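# Seat green contact strip, clamp it, press TEST

## Task

Put the green contact strip into the recess along the near edge of the brown test board so its cable passes through the notch, hold it in place with the orange spring clamp, and afterwards press the green TEST key on the tester.

## Robot and tools

ROBOT. Two arms with five-fingered hands: left_arm carries a left hand (mirror image), right_arm a right hand. Base positions in the scene frame: left_arm (+0.005, +0.364, 0) m, right_arm (+0.016, -0.284, 0) m, each yawed very slightly (quat_wxyz about (1, 0, 0, -0.015) and (1, 0, 0, -0.013)). A camera stand sits behind the arms. Loose objects may occasionally get a small push from outside.

FRAMES. Scene frame: origin at table-top height halfway between the nominal bases, +x out over the table, +y toward left_arm, +z up. Fixed cameras and the table use it. Hand poses, velocities and wrist-camera poses in results are in each arm's own base frame. Movement offsets are along the current Hand target's own axes.

HAND POINT. A spot 0.05 m in front of the palm and 0.15 m from the wrist face along the fingers. Its +z runs along straight fingers, +y points out of the palm, +x runs across the palm away from the thumb on the right hand and toward the thumb on the left hand. Straight fingers end 0.06-0.07 m past the point along +z, 0.06 m behind it along -y. A wrist bracket on the little-finger side can collide with things.

ROW FORMAT. Every row has 28 numbers in [-1, 1], both arms always: left dx, dy, dz, rx, ry, rz, little, ring, middle, index, thumb_bend, thumb_turn, force_limit, speed, then the same 14 for the right arm. The six pose numbers are an offset, not a pose: measured from that arm's Hand target at the start of the action or move, in that target's own axes; 1.0 equals 0.6 m or 180 degrees; rx, ry, rz form a single rotation vector. All rows of one action count from that same start, and repeating an offset in a new call moves further. Six zeros re-request the current Hand target. Per step the commanded orientation is clipped to 40 degrees from the measured one. The six hand numbers are absolute motor targets: fingers +1 straight, -1 curled; thumb_bend +1 straight, -1 fully bent; thumb_turn +1 beside the palm, -1 opposite the fingers. force_limit maps -1..+1 to roughly 0..10 N at the fingertip (0..15 N for both thumb motors). speed rises linearly from near zero at -1 to full at +0.48 and stays full above; full travel is 0.49 s. For a soft grip use speed -0.94 or lower. There is no 'unchanged' value: resend the last executed eight numbers for a hand, or, if nothing has run for it yet, its hand_measured six plus hand_force_limit and hand_speed. With the thumb opposed the hand can hold objects about 0.035-0.065 m thick, handles down to 0.025 m. To squeeze harder raise force_limit and send a target more closed than hand_measured; to loosen send one more open.

TOOLS.
execute_actions(actions, cameras): actions is a list of actions, each a table of up to 15 rows at 1/30 s per row; a short table repeats its last row. An empty list returns camera images. cameras: list of names, ["all"], or [].
move(target, speed, blend, blocking, cameras): target is one 28-number row or a list of up to 15 rows, every one counted from the same starting Hand targets. speed is top path speed in m/s, 0.002 to 4.3 (default 0.25), rotation capped at twice that in rad/s; one value or one per target. blend in metres rounds corners; 0 stops at each target. blocking=false returns after about 0.5 s while motion continues. Paths are straight, lasting 0.5 to 10 s, and avoid nothing. Hand numbers of the first row go out at start; later rows' hand numbers go out on arrival once everything is still. Keep paths away from an arm's own base.
wait(seconds 0-10, cameras); stop(cameras) brakes a running move; zoom_image(camera, region [x0, y0, x1, y1] pixels, at most 504x504, newest images only); show_instructions() shows reference pages; finished_scene(scene) ends the current scene by its number, irreversibly.

RESULTS. end_effector_position (m) and end_effector_quat_wxyz per arm in base frame; Hand target is the last commanded pose after clipping, the base of the next offsets. Arms often rest 1-3 cm (up to 5 cm) short, usually low, without contact; send the gap as an offset. hand_measured, hand_stopped_by (moving, target, force, stalled, fault) and hand_load_n follow the six-motor order; load is positive when pushing a finger open and drops near 0 if a grip slips. Joint torques include gravity; numbers 3 and 4 wrap at plus/minus 28 N m. A move adds a 'move:' line: done, off_target, moving, held or fault, plus limits=paced (pose clipped) or limits=held (steps withheld). MOTOR HOT appears at 85 C; at 100 C the arm drops for 30-60 s.

CAMERAS. cam_high and cam_low (fixed, 896x504), cam_left_wrist and cam_right_wrist (fisheye, 672x504).

AVOID. Dropping parts or letting them fall off the table, releasing moving parts, fast impacts, hard pushes, squeezing fingers too hard, the two arms touching or one hand gripping the other, and holding loads or stretched poses long enough to overheat. To stop pressing on something, command the target back beyond the hand point.

Each tool is called after "Emit:" in YAML: its name, and indented under it one key for each argument.

Reference images:

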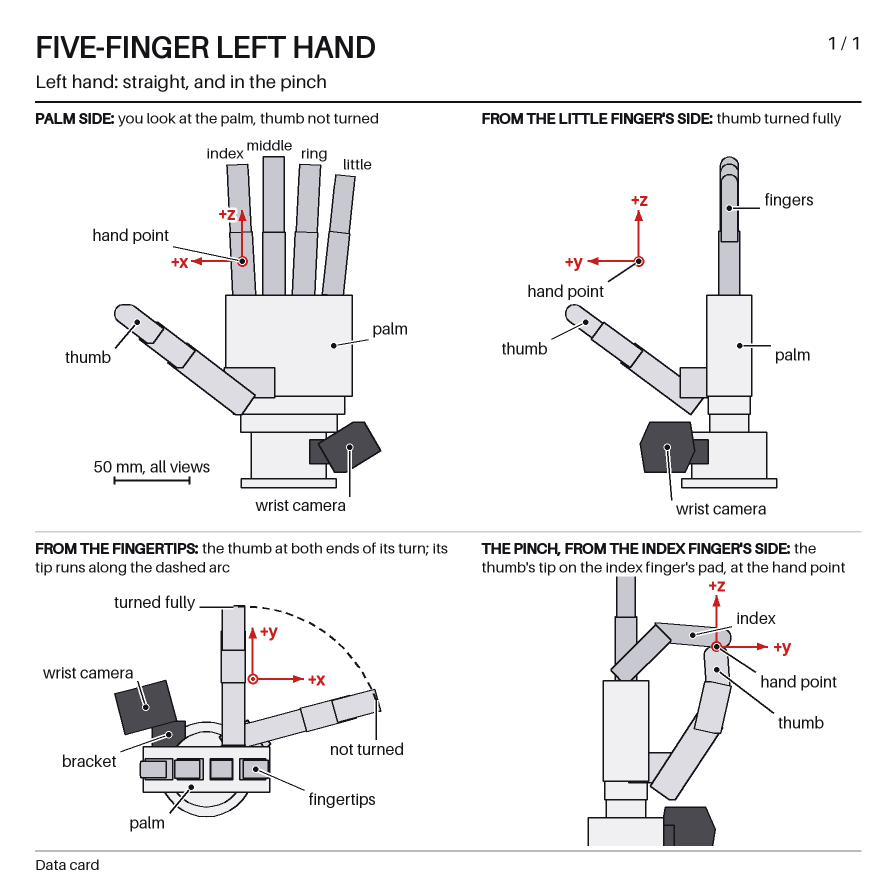

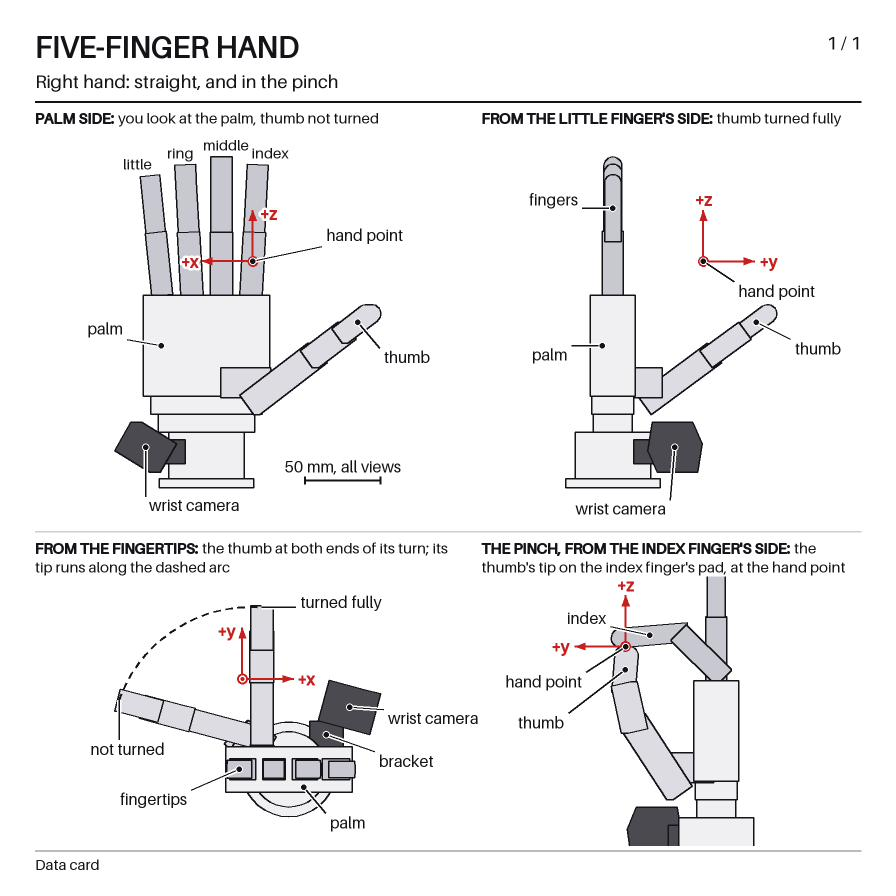

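## Session

Emit:
execute_actions:
  actions: []

Scene clock: 0.00 s.
left_arm: end_effector_position=(+0.1686, -0.4623, +0.3730) hand_measured=(+1.000, +1.000, +1.000, +1.000, +1.000, +1.000) hand_load_n=(+0.0, +0.0, +0.0, +0.0, +0.0, +0.0) hand_stopped_by=(target, target, target, target, target, target) hand_force_limit=0.00 hand_speed=-0.80 end_effector_quat_wxyz=(+0.110, +0.873, -0.310, +0.361) | right_arm: end_effector_position=(+0.3805, -0.2347, +0.4114) hand_measured=(+1.000, +1.000, +1.000, +1.000, +1.000, +1.000) hand_load_n=(+0.0, +0.0, +0.0, +0.0, +0.0, +0.0) hand_stopped_by=(target, target, target, target, target, target) hand_force_limit=0.00 hand_speed=-0.80 end_effector_quat_wxyz=(+0.245, +0.771, -0.327, +0.488)
Joint positions: left_arm=[-1.324 1.091 1.232 -1.065 -0.459 -2.055] | right_arm=[-0.206 1.03 1.189 -0.67 0.596 -1.332]
Joint velocities: within noise
Joint torques (N m): no reading
Heat: left arm: hottest wrist yaw 38 °C; right arm: hottest elbow 37 °C.
Hand target: left_arm +0.1696, -0.4658, +0.3939; +0.125, +0.869, -0.304, +0.371 | right_arm +0.3827, -0.2352, +0.4305; +0.242, +0.761, -0.330, +0.504

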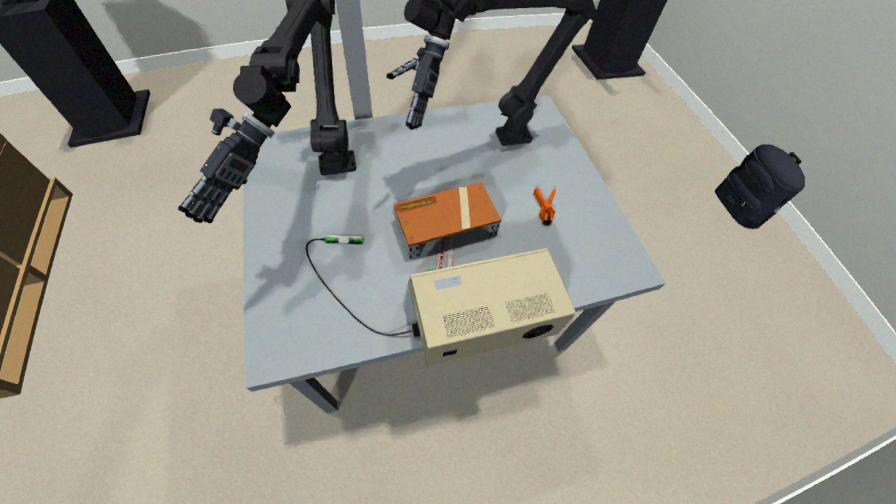

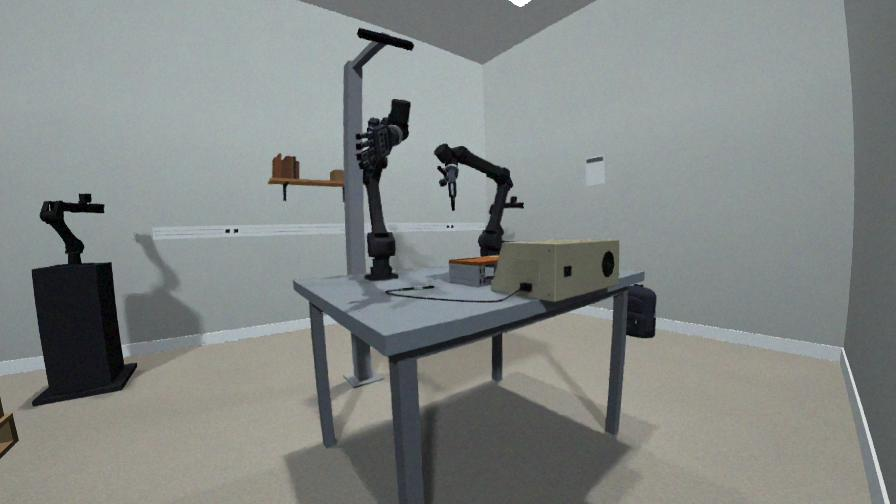

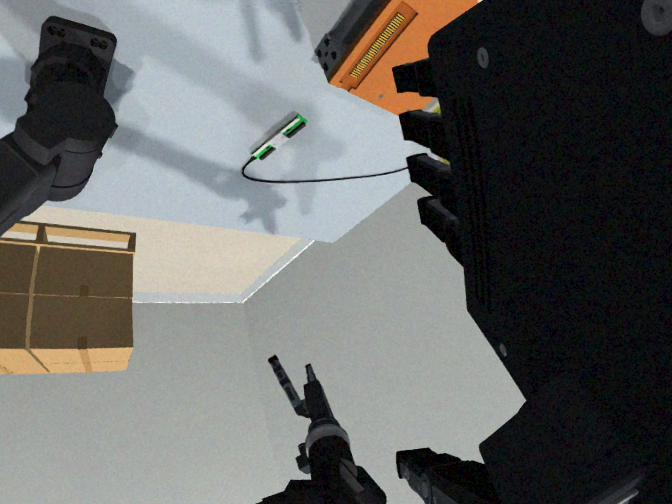

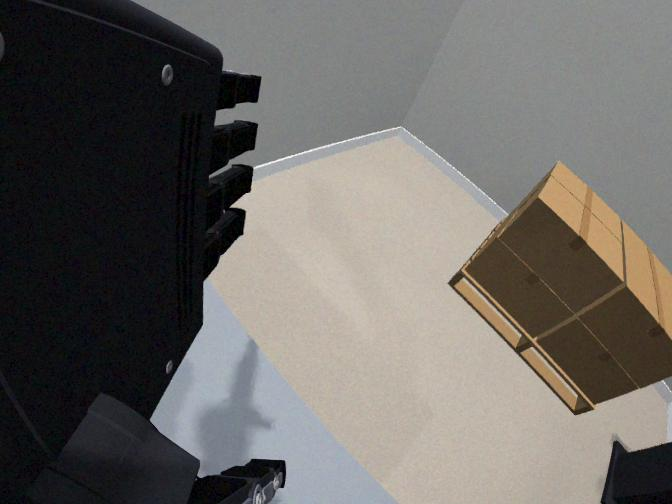

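Emit:
zoom_image:
  camera: "cam_high"
  region: [290, 160, 590, 360]

Emit:
zoom_image:
  camera: "cam_high"
  region: [380, 170, 520, 280]

Emit:
zoom_image:
  camera: "cam_high"
  region: [290, 200, 430, 340]

Emit:
zoom_image:
  camera: "cam_high"
  region: [510, 170, 590, 240]

Emit:
zoom_image:
  camera: "cam_left_wrist"
  region: [200, 0, 500, 240]

Emit:
zoom_image:
  camera: "cam_low"
  region: [350, 210, 650, 330]

Scaled by 1.680 from the camera's 896x504 image, which has a finer 1280x720 frame.

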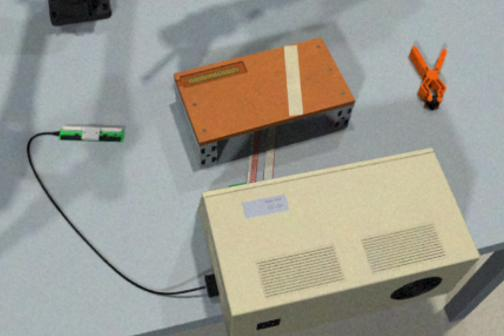

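Scaled by 3.600 from the camera's 896x504 image, which has a finer 1280x720 frame.

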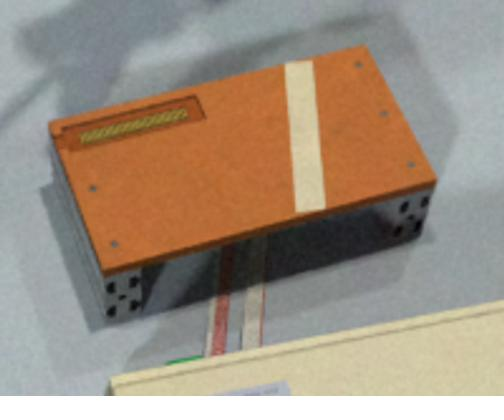

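Scaled by 3.600 from the camera's 896x504 image, which has a finer 1280x720 frame.

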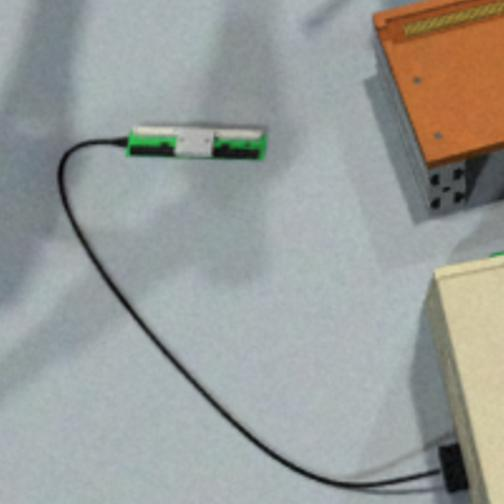

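Scaled by 6.300 from the camera's 896x504 image, which has a finer 1280x720 frame.

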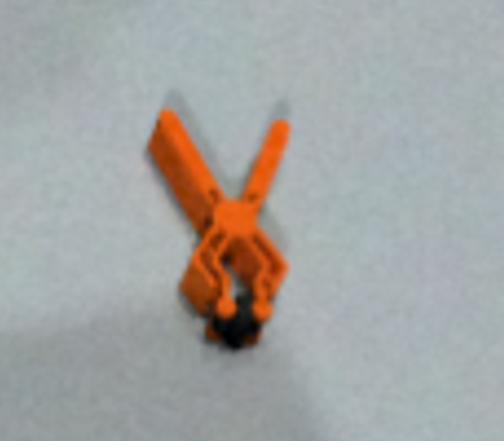

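Scaled by 1.680 from the camera's 672x504 image, which has a finer 960x720 frame.

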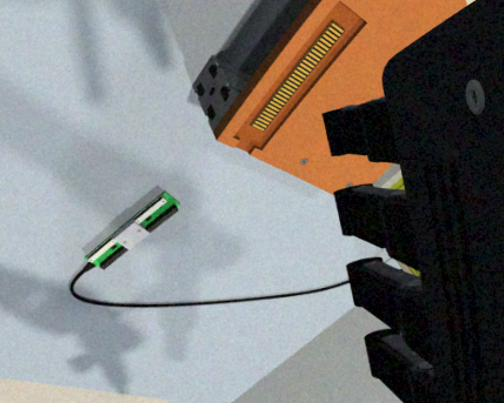

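Scaled by 1.680 from the camera's 896x504 image, which has a finer 1280x720 frame.

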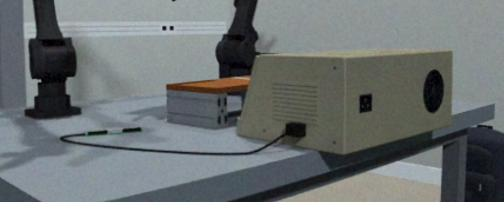

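Emit:
move:
  target: [-0.346,-0.7167,-0.0525,-0.1659,-0.0898,0.8883,1,1,1,1,1,-1,0,0,-0.3705,-0.0468,-0.1169,-0.1644,-0.3542,0.2638,1,1,1,1,1,-1,0,0]
  speed: 0.2
  cameras: ["all"]

Scene clock: 15.17 s.
left_arm: end_effector_position=(+0.3035, -0.0265, +0.2623) hand_measured=(+1.000, +1.000, +1.000, +1.000, +1.000, -1.000) hand_load_n=(+0.0, +0.0, +0.0, +0.0, +0.0, +0.0) hand_stopped_by=(target, target, target, target, target, target) hand_force_limit=0.00 hand_speed=0.00 end_effector_quat_wxyz=(+0.197, +0.157, +0.967, -0.032) | right_arm: end_effector_position=(+0.3005, -0.1078, +0.2498) hand_measured=(+1.000, +1.000, +1.000, +1.000, +1.000, -1.000) hand_load_n=(+0.0, +0.0, +0.0, +0.0, +0.0, +0.0) hand_stopped_by=(target, target, target, target, target, target) hand_force_limit=0.00 hand_speed=0.00 end_effector_quat_wxyz=(+0.001, -0.646, +0.763, -0.004)
Joint positions: left_arm=[-0.277 0.905 1.039 -1.303 0.018 1.613] | right_arm=[-0.393 1.338 1.348 -1.573 0.003 -0.227]
Joint torques (N m): left_arm=[0.62 -3.78 8.83 1.11 0.16 0.14] | right_arm=[-1.73 -9.23 8.02 -0.43 0.01 0.15]
Heat: left arm: hottest shoulder 37 °C; right arm: hottest elbow 40 °C.
Hand target: left_arm +0.3065, -0.0244, +0.2700; +0.214, +0.156, +0.964, -0.034 | right_arm +0.2999, -0.1102, +0.2499; +0.000, -0.636, +0.772, +0.000
Off the commanded pose: left_arm 0.008 m, 2 deg | right_arm 0.002 m, 2 deg.
move: done
camera_calibration:
cam_left_wrist: T_world_to_cam=[[-0.563502, -0.821938, -0.0829662, 0.169356], [-0.826109, 0.560262, 0.0604211, 0.263483], [-0.0031795, 0.102587, -0.994719, 0.372886], [0, 0, 0, 1]] pos_world=[0.314284, -0.046673, 0.369048]
cam_right_wrist: T_world_to_cam=[[-0.99818, -0.0602801, -0.00187666, 0.297711], [-0.0559585, 0.914115, 0.401574, 0.0321419], [-0.0224914, 0.400948, -0.915825, 0.393166], [0, 0, 0, 1]] pos_world=[0.30781, -0.169074, 0.347722]

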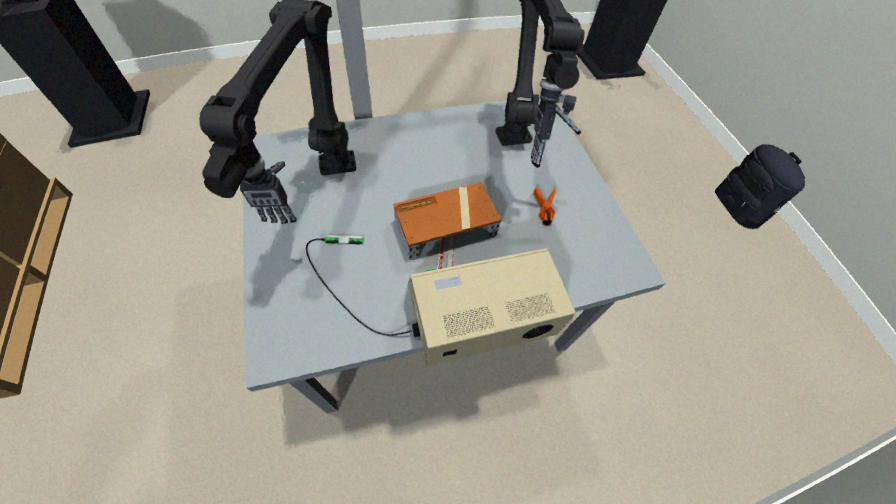

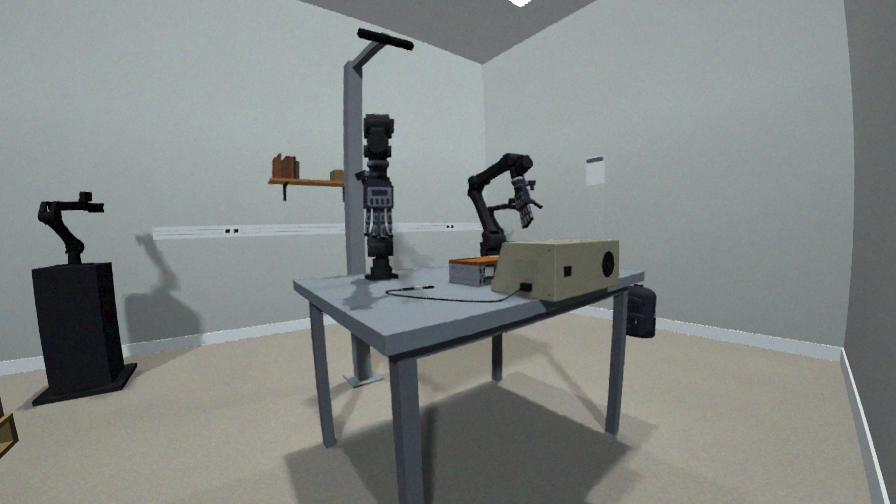

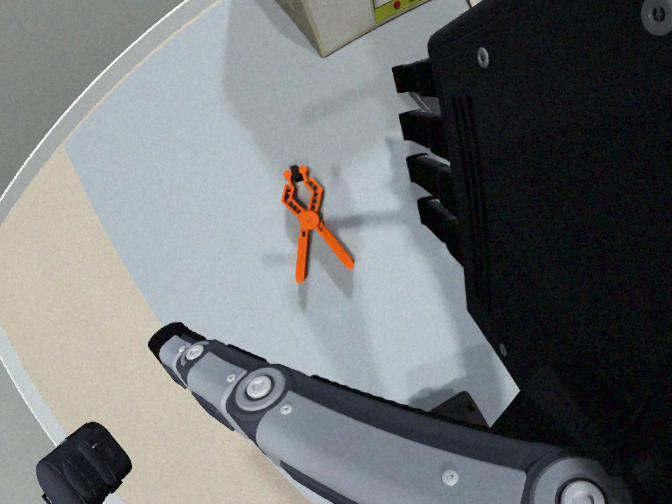

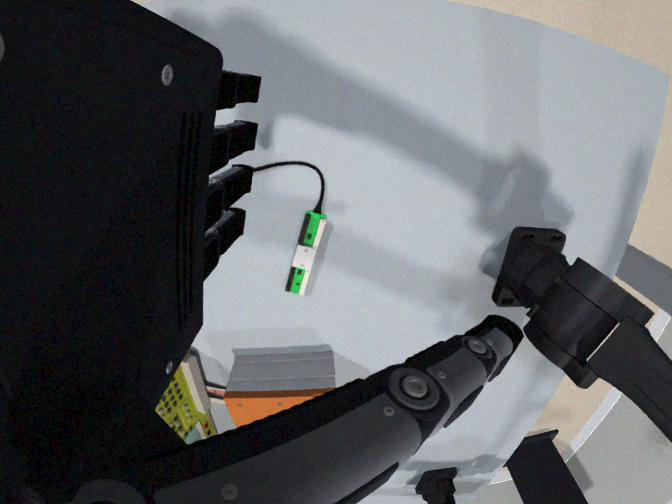

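Emit:
zoom_image:
  camera: "cam_left_wrist"
  region: [250, 140, 400, 300]

Emit:
zoom_image:
  camera: "cam_right_wrist"
  region: [240, 190, 380, 310]

Emit:
zoom_image:
  camera: "cam_right_wrist"
  region: [140, 320, 360, 450]

Emit:
zoom_image:
  camera: "cam_left_wrist"
  region: [260, 0, 460, 80]

Scaled by 3.150 from the camera's 672x504 image, which has a finer 960x720 frame.

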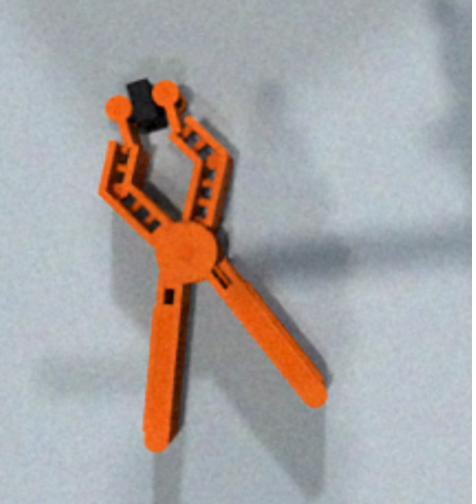

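Scaled by 3.600 from the camera's 672x504 image, which has a finer 960x720 frame.

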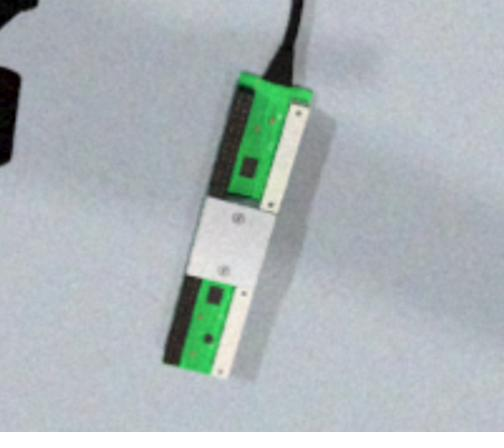

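Scaled by 2.291 from the camera's 672x504 image, which has a finer 960x720 frame.

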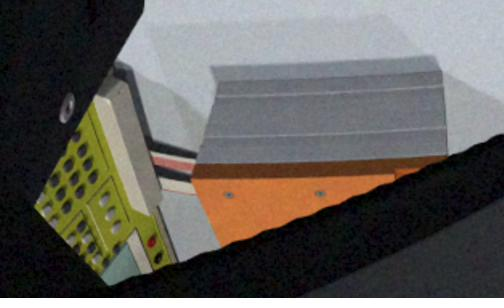

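Scaled by 2.520 from the camera's 672x504 image, which has a finer 960x720 frame.

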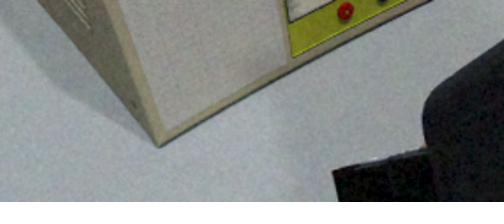

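Emit:
move:
  target: [0.223,0.0145,0.0247,0,-0.2222,0,1,1,1,1,1,-1,0,0,-0.4188,0.1162,0,0,0,0,1,1,1,1,1,-1,0,0]
  speed: 0.2
  cameras: ["all"]

Scene clock: 25.83 s.
left_arm: end_effector_position=(+0.2016, +0.0208, +0.1988) hand_measured=(+1.000, +1.000, +1.000, +1.000, +1.000, -1.000) hand_load_n=(+0.0, +0.0, +0.0, +0.0, +0.0, +0.0) hand_stopped_by=(target, target, target, target, target, target) hand_force_limit=0.00 hand_speed=0.00 end_effector_quat_wxyz=(+0.506, +0.134, +0.845, -0.108) | right_arm: end_effector_position=(+0.2732, +0.1466, +0.2430) hand_measured=(+1.000, +1.000, +1.000, +1.000, +1.000, -1.000) hand_load_n=(+0.0, +0.0, +0.0, +0.0, -0.5, +0.0) hand_stopped_by=(target, target, target, target, target, target) hand_force_limit=0.00 hand_speed=0.00 end_effector_quat_wxyz=(-0.007, -0.640, +0.768, +0.004)
Joint positions: left_arm=[0.583 0.005 0.461 -1.19 0.805 2.095] | right_arm=[0.312 1.247 1.245 -1.585 -0.002 0.493]
Joint torques (N m): left_arm=[0.32 5.19 8.4 0.79 0.56 0.16] | right_arm=[-0.44 -7.88 9.46 -0.36 0.14 0.18]
Heat: left arm: hottest wrist yaw 37 °C; right arm: hottest elbow 40 °C.
Hand target: left_arm +0.2001, +0.0202, +0.2000; +0.530, +0.135, +0.833, -0.085 | right_arm +0.2797, +0.1498, +0.2497; +0.000, -0.636, +0.772, +0.000
Off the commanded pose: left_arm 0.002 m, 4 deg | right_arm 0.010 m, 1 deg.
joint sent to its limit (left arm) — joint 2 (shoulder), lower limit; joint 6 (wrist roll), upper limit. The joint targets are off in orientation, not in position.
move: off_target (left_arm)
camera_calibration:
cam_left_wrist: T_world_to_cam=[[-0.475692, -0.858191, -0.192936, 0.150498], [-0.65523, 0.492056, -0.573197, 0.249535], [0.586849, -0.146248, -0.79638, 0.151291], [0, 0, 0, 1]] pos_world=[0.146308, 0.0284968, 0.292554]
cam_right_wrist: T_world_to_cam=[[-0.998788, -0.044971, 0.0200091, 0.278473], [-0.0330254, 0.913699, 0.405047, -0.206175], [-0.0364977, 0.403896, -0.914077, 0.287222], [0, 0, 0, 1]] pos_world=[0.28181, 0.0848975, 0.340482]

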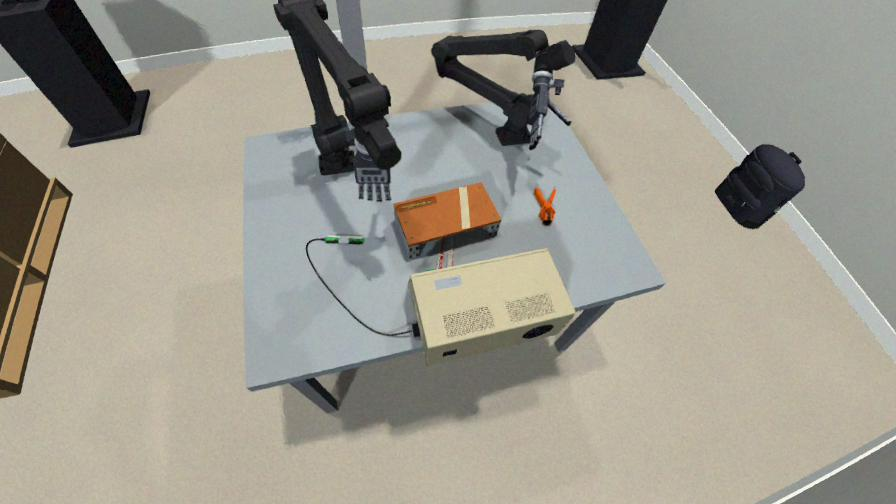

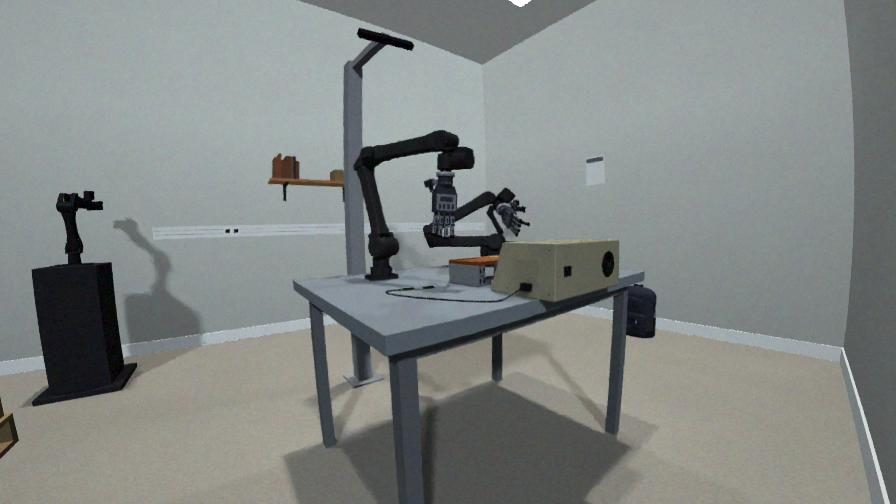

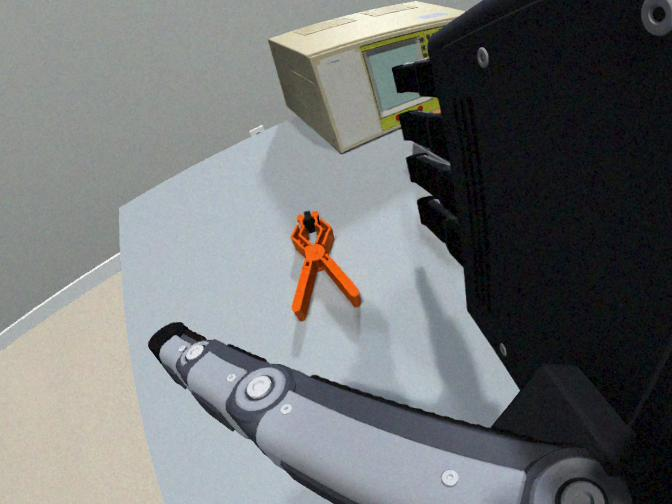

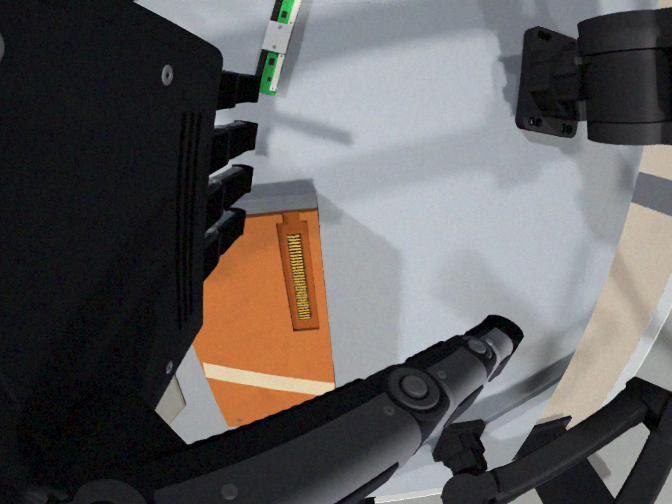

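Emit:
zoom_image:
  camera: "cam_left_wrist"
  region: [260, 190, 390, 330]

Emit:
zoom_image:
  camera: "cam_right_wrist"
  region: [200, 180, 350, 350]

Emit:
zoom_image:
  camera: "cam_left_wrist"
  region: [260, 0, 470, 160]

Emit:
zoom_image:
  camera: "cam_right_wrist"
  region: [230, 0, 330, 110]

Scaled by 3.600 from the camera's 672x504 image, which has a finer 960x720 frame.

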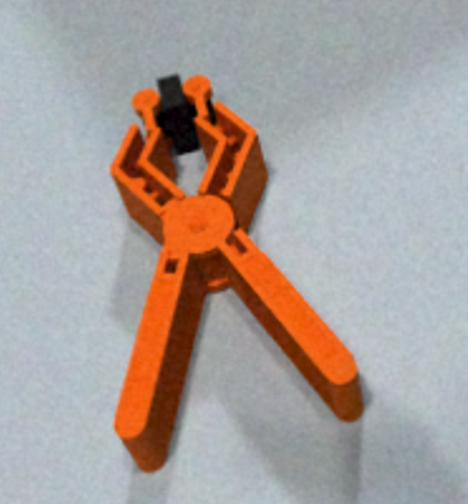

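Scaled by 2.965 from the camera's 672x504 image, which has a finer 960x720 frame.

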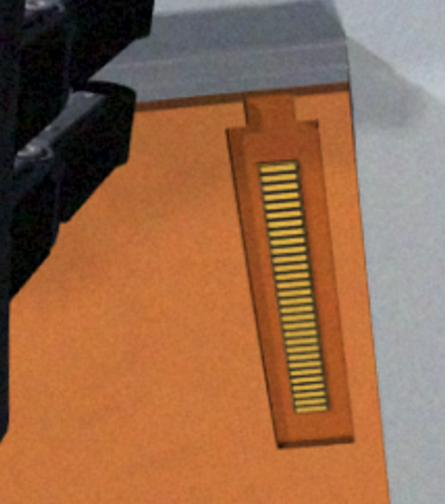

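Scaled by 2.400 from the camera's 672x504 image, which has a finer 960x720 frame.

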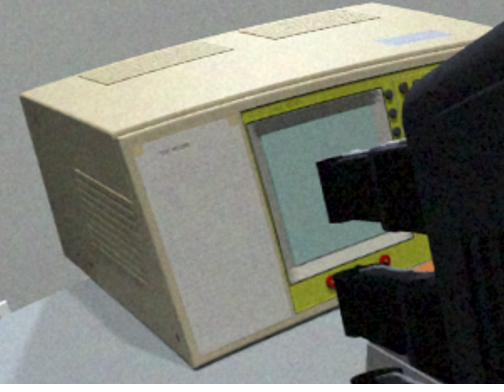

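Scaled by 4.582 from the camera's 672x504 image, which has a finer 960x720 frame.

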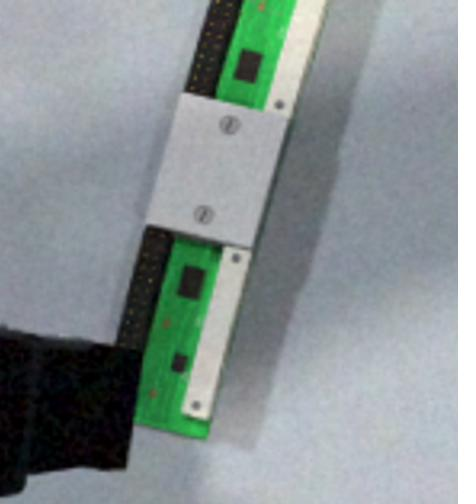

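Emit:
move:
  target: [-0.0688,-0.3793,-0.0098,0.029,-0.0153,-0.4962,1,1,1,1,1,-1,0,0,0.2353,-0.0976,0.1162,0.2778,0,0,1,1,1,1,1,-1,0,0]
  speed: 0.2
  cameras: ["all"]

Scene clock: 42.87 s.
left_arm: end_effector_position=(+0.1419, -0.1912, +0.2120) hand_measured=(+1.000, +1.000, +1.000, +1.000, +1.000, -1.000) hand_load_n=(+0.0, +0.0, +0.0, +0.0, +0.0, +0.0) hand_stopped_by=(target, target, target, target, target, target) hand_force_limit=0.00 hand_speed=0.00 end_effector_quat_wxyz=(+0.340, -0.464, +0.680, -0.454) | right_arm: end_effector_position=(+0.3059, +0.0040, +0.1735) hand_measured=(+1.000, +1.000, +1.000, +1.000, +1.000, -1.000) hand_load_n=(+0.0, +0.0, +0.0, +0.0, +0.0, +0.0) hand_stopped_by=(target, target, target, target, target, target) hand_force_limit=0.00 hand_speed=0.00 end_effector_quat_wxyz=(+0.263, -0.578, +0.705, -0.316)
Joint positions: left_arm=[-1.568 0.35 0.536 -1.047 -1.083 -0.756] | right_arm=[-0.032 0.642 0.602 -0.689 0.118 0.111]
Joint torques (N m): left_arm=[-1.03 4.48 12.79 0.54 -0.64 -0.02] | right_arm=[-1.49 -2.61 9.24 1.99 0.07 -0.13]
Heat: left arm: hottest shoulder 36 °C; right arm: hottest elbow 41 °C.
Hand target: left_arm +0.1399, -0.1997, +0.2397; +0.329, -0.469, +0.671, -0.470 | right_arm +0.3100, +0.0000, +0.1801; +0.268, -0.576, +0.700, -0.326
Off the commanded pose: left_arm 0.029 m, 3 deg | right_arm 0.009 m, 1 deg.
move: off_target (left_arm)
camera_calibration:
cam_left_wrist: T_world_to_cam=[[0.185248, -0.408385, 0.893815, -0.295451], [-0.75984, -0.636308, -0.13325, 0.0281658], [0.623159, -0.654472, -0.428182, -0.0144457], [0, 0, 0, 1]] pos_world=[0.085135, -0.11219, 0.261646]
cam_right_wrist: T_world_to_cam=[[-0.678533, -0.0920574, -0.728779, 0.338253], [-0.260379, 0.957839, 0.121435, 0.0718943], [0.686874, 0.272156, -0.673895, 0.0201113], [0, 0, 0, 1]] pos_world=[0.234421, -0.0431979, 0.251334]

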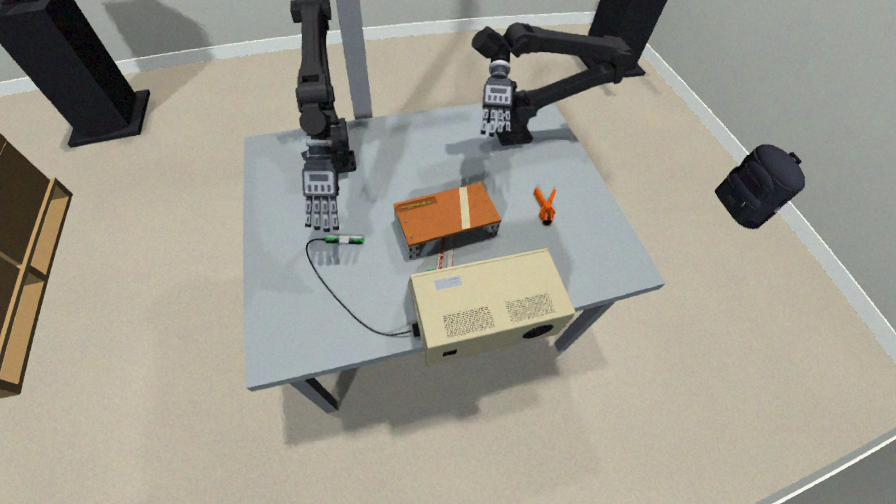

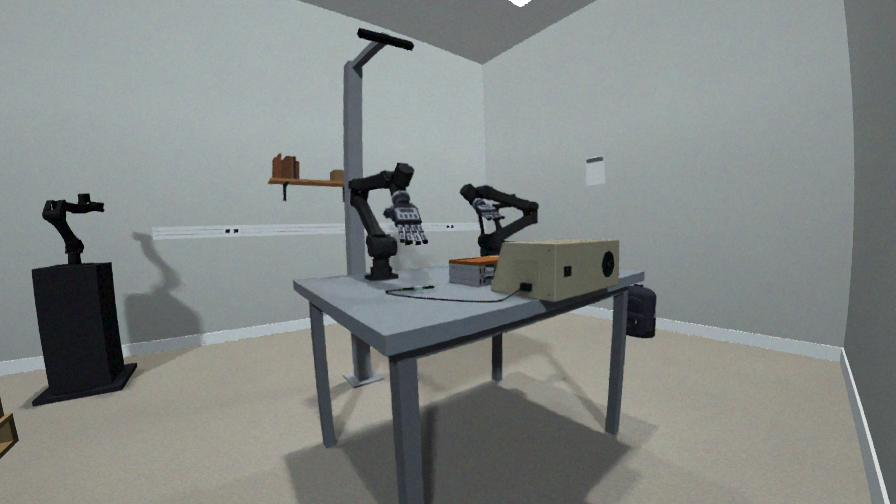

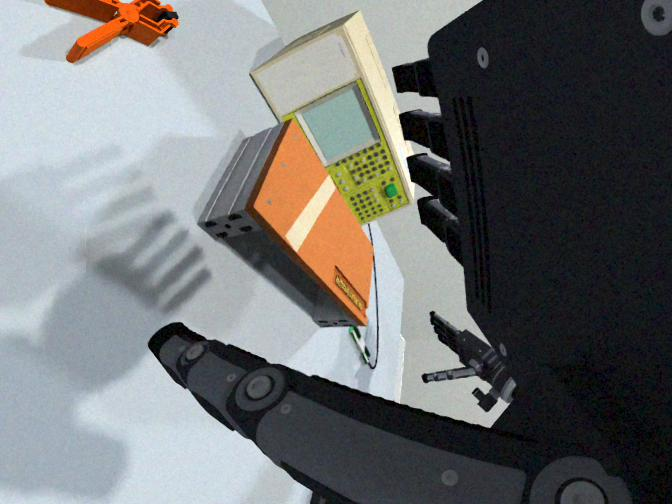

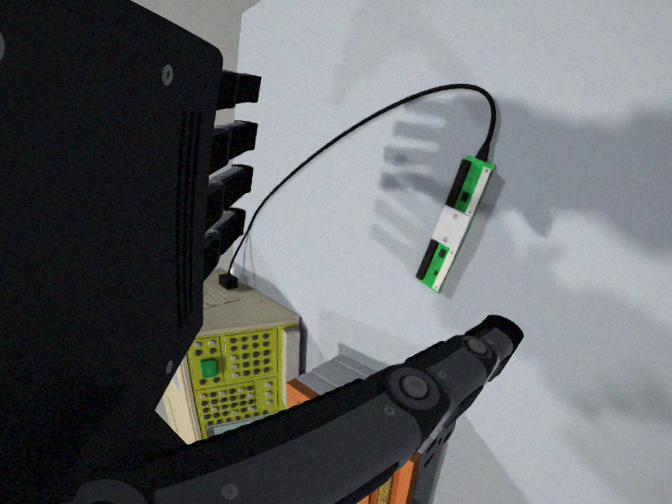

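Emit:
zoom_image:
  camera: "cam_left_wrist"
  region: [190, 110, 420, 380]

Emit:
zoom_image:
  camera: "cam_right_wrist"
  region: [400, 140, 520, 310]

Emit:
zoom_image:
  camera: "cam_left_wrist"
  region: [240, 0, 420, 230]

Emit:
zoom_image:
  camera: "cam_right_wrist"
  region: [150, 280, 310, 450]

Emit:
zoom_image:
  camera: "cam_left_wrist"
  region: [30, 0, 210, 90]

Scaled by 1.867 from the camera's 672x504 image, which has a finer 960x720 frame.

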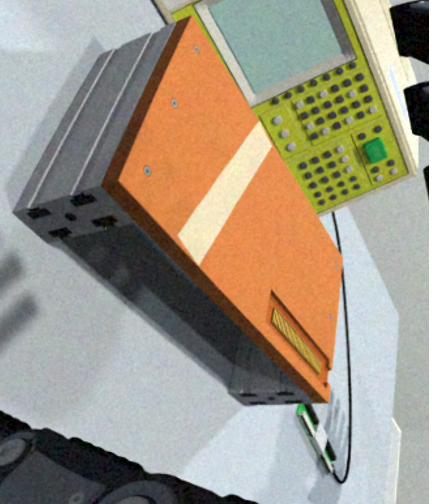

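Scaled by 2.965 from the camera's 672x504 image, which has a finer 960x720 frame.

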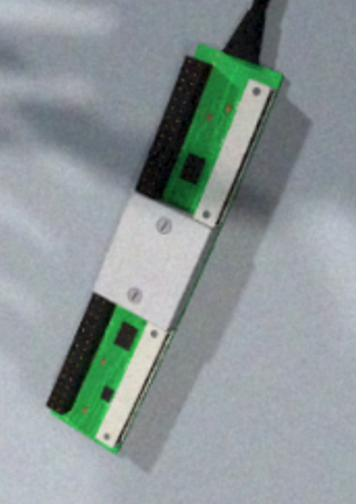

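Scaled by 2.191 from the camera's 672x504 image, which has a finer 960x720 frame.

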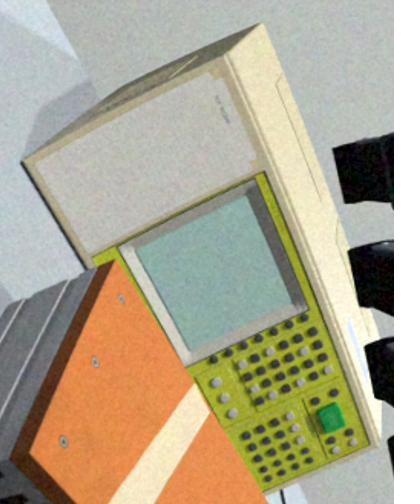

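Scaled by 2.965 from the camera's 672x504 image, which has a finer 960x720 frame.

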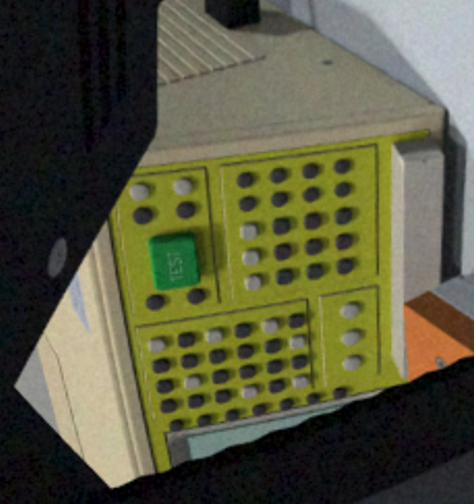

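Scaled by 2.800 from the camera's 672x504 image, which has a finer 960x720 frame.

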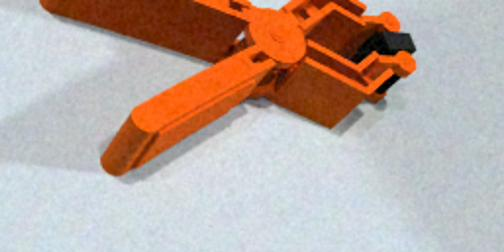

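Emit:
move:
  target: [-0.235,-0.0177,-0.0975,0,0,0,1,1,1,1,1,-1,0,0,-0.0208,0.0937,0.1738,0.0333,0.0084,0.0064,-1,-1,0.3,0.3,0.6,-1,0,0]
  speed: 0.15
  cameras: ["cam_right_wrist"]

Emit:
zoom_image:
  camera: "cam_right_wrist"
  region: [200, 150, 500, 400]

Scene clock: 47.07 s.
left_arm: end_effector_position=(+0.1419, -0.0537, +0.2525) hand_measured=(+1.000, +1.000, +1.000, +1.000, +1.000, -1.000) hand_load_n=(+0.0, +0.0, +0.0, +0.0, +0.0, +0.0) hand_stopped_by=(target, target, target, target, target, target) hand_force_limit=0.00 hand_speed=0.00 end_effector_quat_wxyz=(+0.344, -0.465, +0.685, -0.443) | right_arm: end_effector_position=(+0.3487, -0.0010, +0.0633) hand_measured=(-1.000, -1.000, +0.300, +0.300, +0.600, -1.000) hand_load_n=(+0.0, +0.0, +0.0, +0.0, +0.0, +0.0) hand_stopped_by=(target, target, target, target, target, target) hand_force_limit=0.00 hand_speed=0.00 end_effector_quat_wxyz=(+0.280, -0.556, +0.693, -0.364)
Joint positions: left_arm=[-1.619 0.007 0.695 -1.675 -1.111 -0.873] | right_arm=[0 0.888 0.342 -0.084 0.195 0.12]
Joint torques (N m): left_arm=[-0.62 6.71 10.06 0.43 -0.46 0] | right_arm=[0.32 -3.49 8.25 2.15 0.23 0.14]
Heat: left arm: hottest shoulder 36 °C; right arm: hottest elbow 41 °C.
Hand target: left_arm +0.1399, -0.0497, +0.2696; +0.329, -0.469, +0.671, -0.470 | right_arm +0.3553, +0.0038, +0.0699; +0.292, -0.550, +0.691, -0.367
Off the commanded pose: left_arm 0.018 m, 4 deg | right_arm 0.011 m, 2 deg.
shoulder posture changed (left arm): the wrist came as close to joint 1's axis as it can, and the arm is now in the other of its two shoulder postures.
joint sent to its limit (left arm) — joint 2 (shoulder), lower limit; joint 4 (wrist pitch), lower limit. The joint targets still meet the commanded pose.
move: off_target (left_arm, right_arm)
camera_calibration:
cam_right_wrist: T_world_to_cam=[[-0.605368, -0.10349, -0.789189, 0.264707], [-0.236996, 0.969975, 0.0545965, 0.0972384], [0.759844, 0.220086, -0.611719, -0.111574], [0, 0, 0, 1]] pos_world=[0.268069, -0.0423684, 0.135343]
Images, in order (width x height): cam_right_wrist 672x504.

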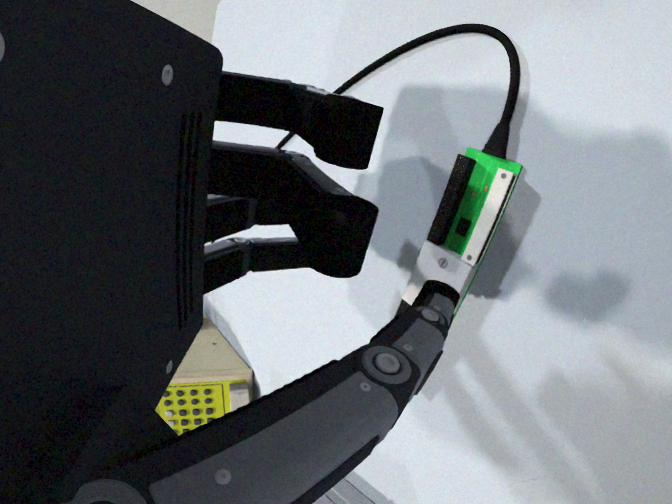

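Scaled by 1.680 from the camera's 672x504 image, which has a finer 960x720 frame.

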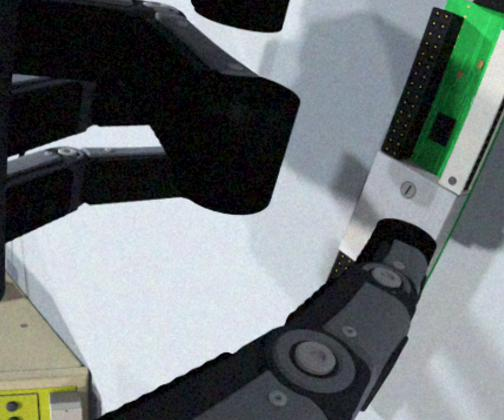

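Emit:
move:
  target: [0,0,0,0,0,0,1,1,1,1,1,-1,0,0,-0.0078,0.0407,0.0388,0,0,0,-1,-1,0.3,0.3,0.6,-1,0,0]
  speed: 0.08
  cameras: ["cam_right_wrist","cam_low"]

Emit:
zoom_image:
  camera: "cam_right_wrist"
  region: [300, 120, 550, 370]

Emit:
zoom_image:
  camera: "cam_low"
  region: [350, 200, 500, 310]

Scene clock: 49.37 s.
left_arm: end_effector_position=(+0.1419, -0.0537, +0.2526) hand_measured=(+1.000, +1.000, +1.000, +1.000, +1.000, -1.000) hand_load_n=(+0.0, +0.0, +0.0, +0.0, +0.0, +0.0) hand_stopped_by=(target, target, target, target, target, target) hand_force_limit=0.00 hand_speed=0.00 end_effector_quat_wxyz=(+0.344, -0.465, +0.684, -0.444) | right_arm: end_effector_position=(+0.3631, +0.0018, +0.0428) hand_measured=(-1.000, -1.000, +0.300, +0.300, +0.600, -1.000) hand_load_n=(+0.0, +0.0, +0.0, +0.0, +1.0, -0.5) hand_stopped_by=(target, target, target, target, target, target) hand_force_limit=0.00 hand_speed=0.00 end_effector_quat_wxyz=(+0.291, -0.549, +0.689, -0.374)
Joint positions: left_arm=[-1.619 0.007 0.695 -1.675 -1.111 -0.873] | right_arm=[0.013 1.006 0.31 0.097 0.207 0.128]
Joint torques (N m): left_arm=[-0.62 6.71 10.03 0.4 -0.46 0.01] | right_arm=[0.26 -3.02 6.68 1.94 0.19 0.14]
Heat: left arm: hottest shoulder 36 °C; right arm: hottest elbow 41 °C.
Hand target: left_arm +0.1399, -0.0497, +0.2696; +0.329, -0.469, +0.671, -0.470 | right_arm +0.3618, +0.0071, +0.0366; +0.292, -0.550, +0.691, -0.367
Off the commanded pose: left_arm 0.018 m, 4 deg | right_arm 0.008 m, 1 deg.
joint sent to its limit (left arm) — joint 2 (shoulder), lower limit; joint 4 (wrist pitch), lower limit. The joint targets still meet the commanded pose.
move: off_target (left_arm)
camera_calibration:
cam_right_wrist: T_world_to_cam=[[-0.578935, -0.103061, -0.808834, 0.248842], [-0.237212, 0.970361, 0.0461454, 0.0994727], [0.780106, 0.21858, -0.586223, -0.144156], [0, 0, 0, 1]] pos_world=[0.280117, -0.0393689, 0.112174]
Images, in order (width x height): cam_low 896x504, cam_right_wrist 672x504.

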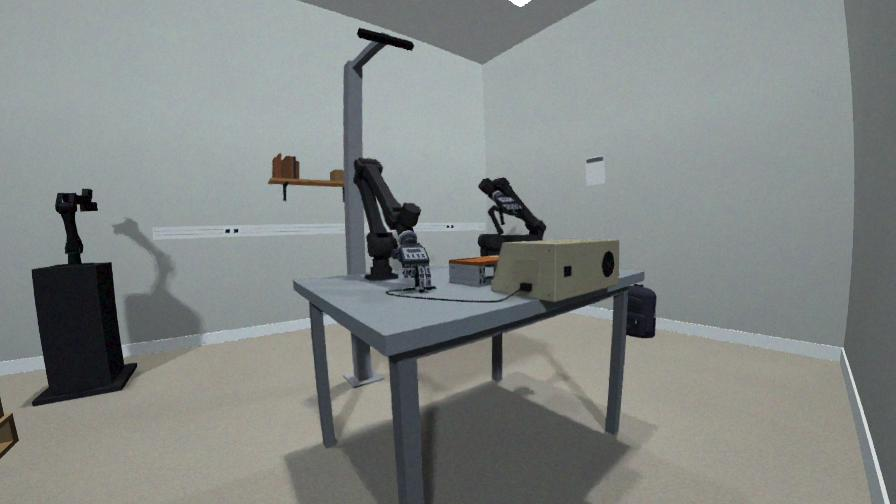

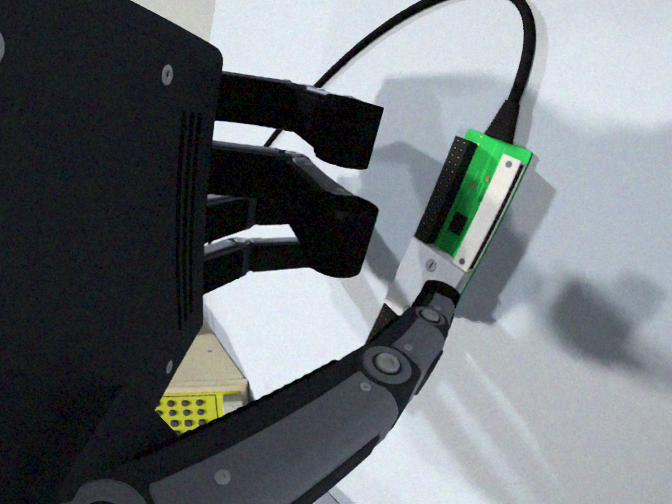

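Scaled by 2.016 from the camera's 672x504 image, which has a finer 960x720 frame.

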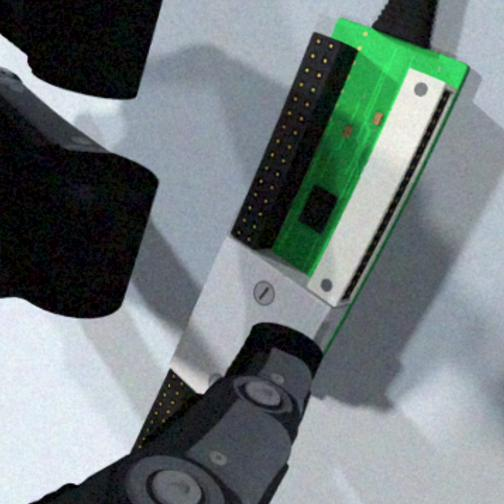

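Scaled by 3.360 from the camera's 896x504 image, which has a finer 1280x720 frame.

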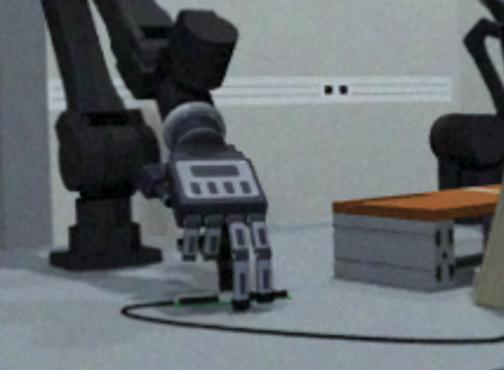

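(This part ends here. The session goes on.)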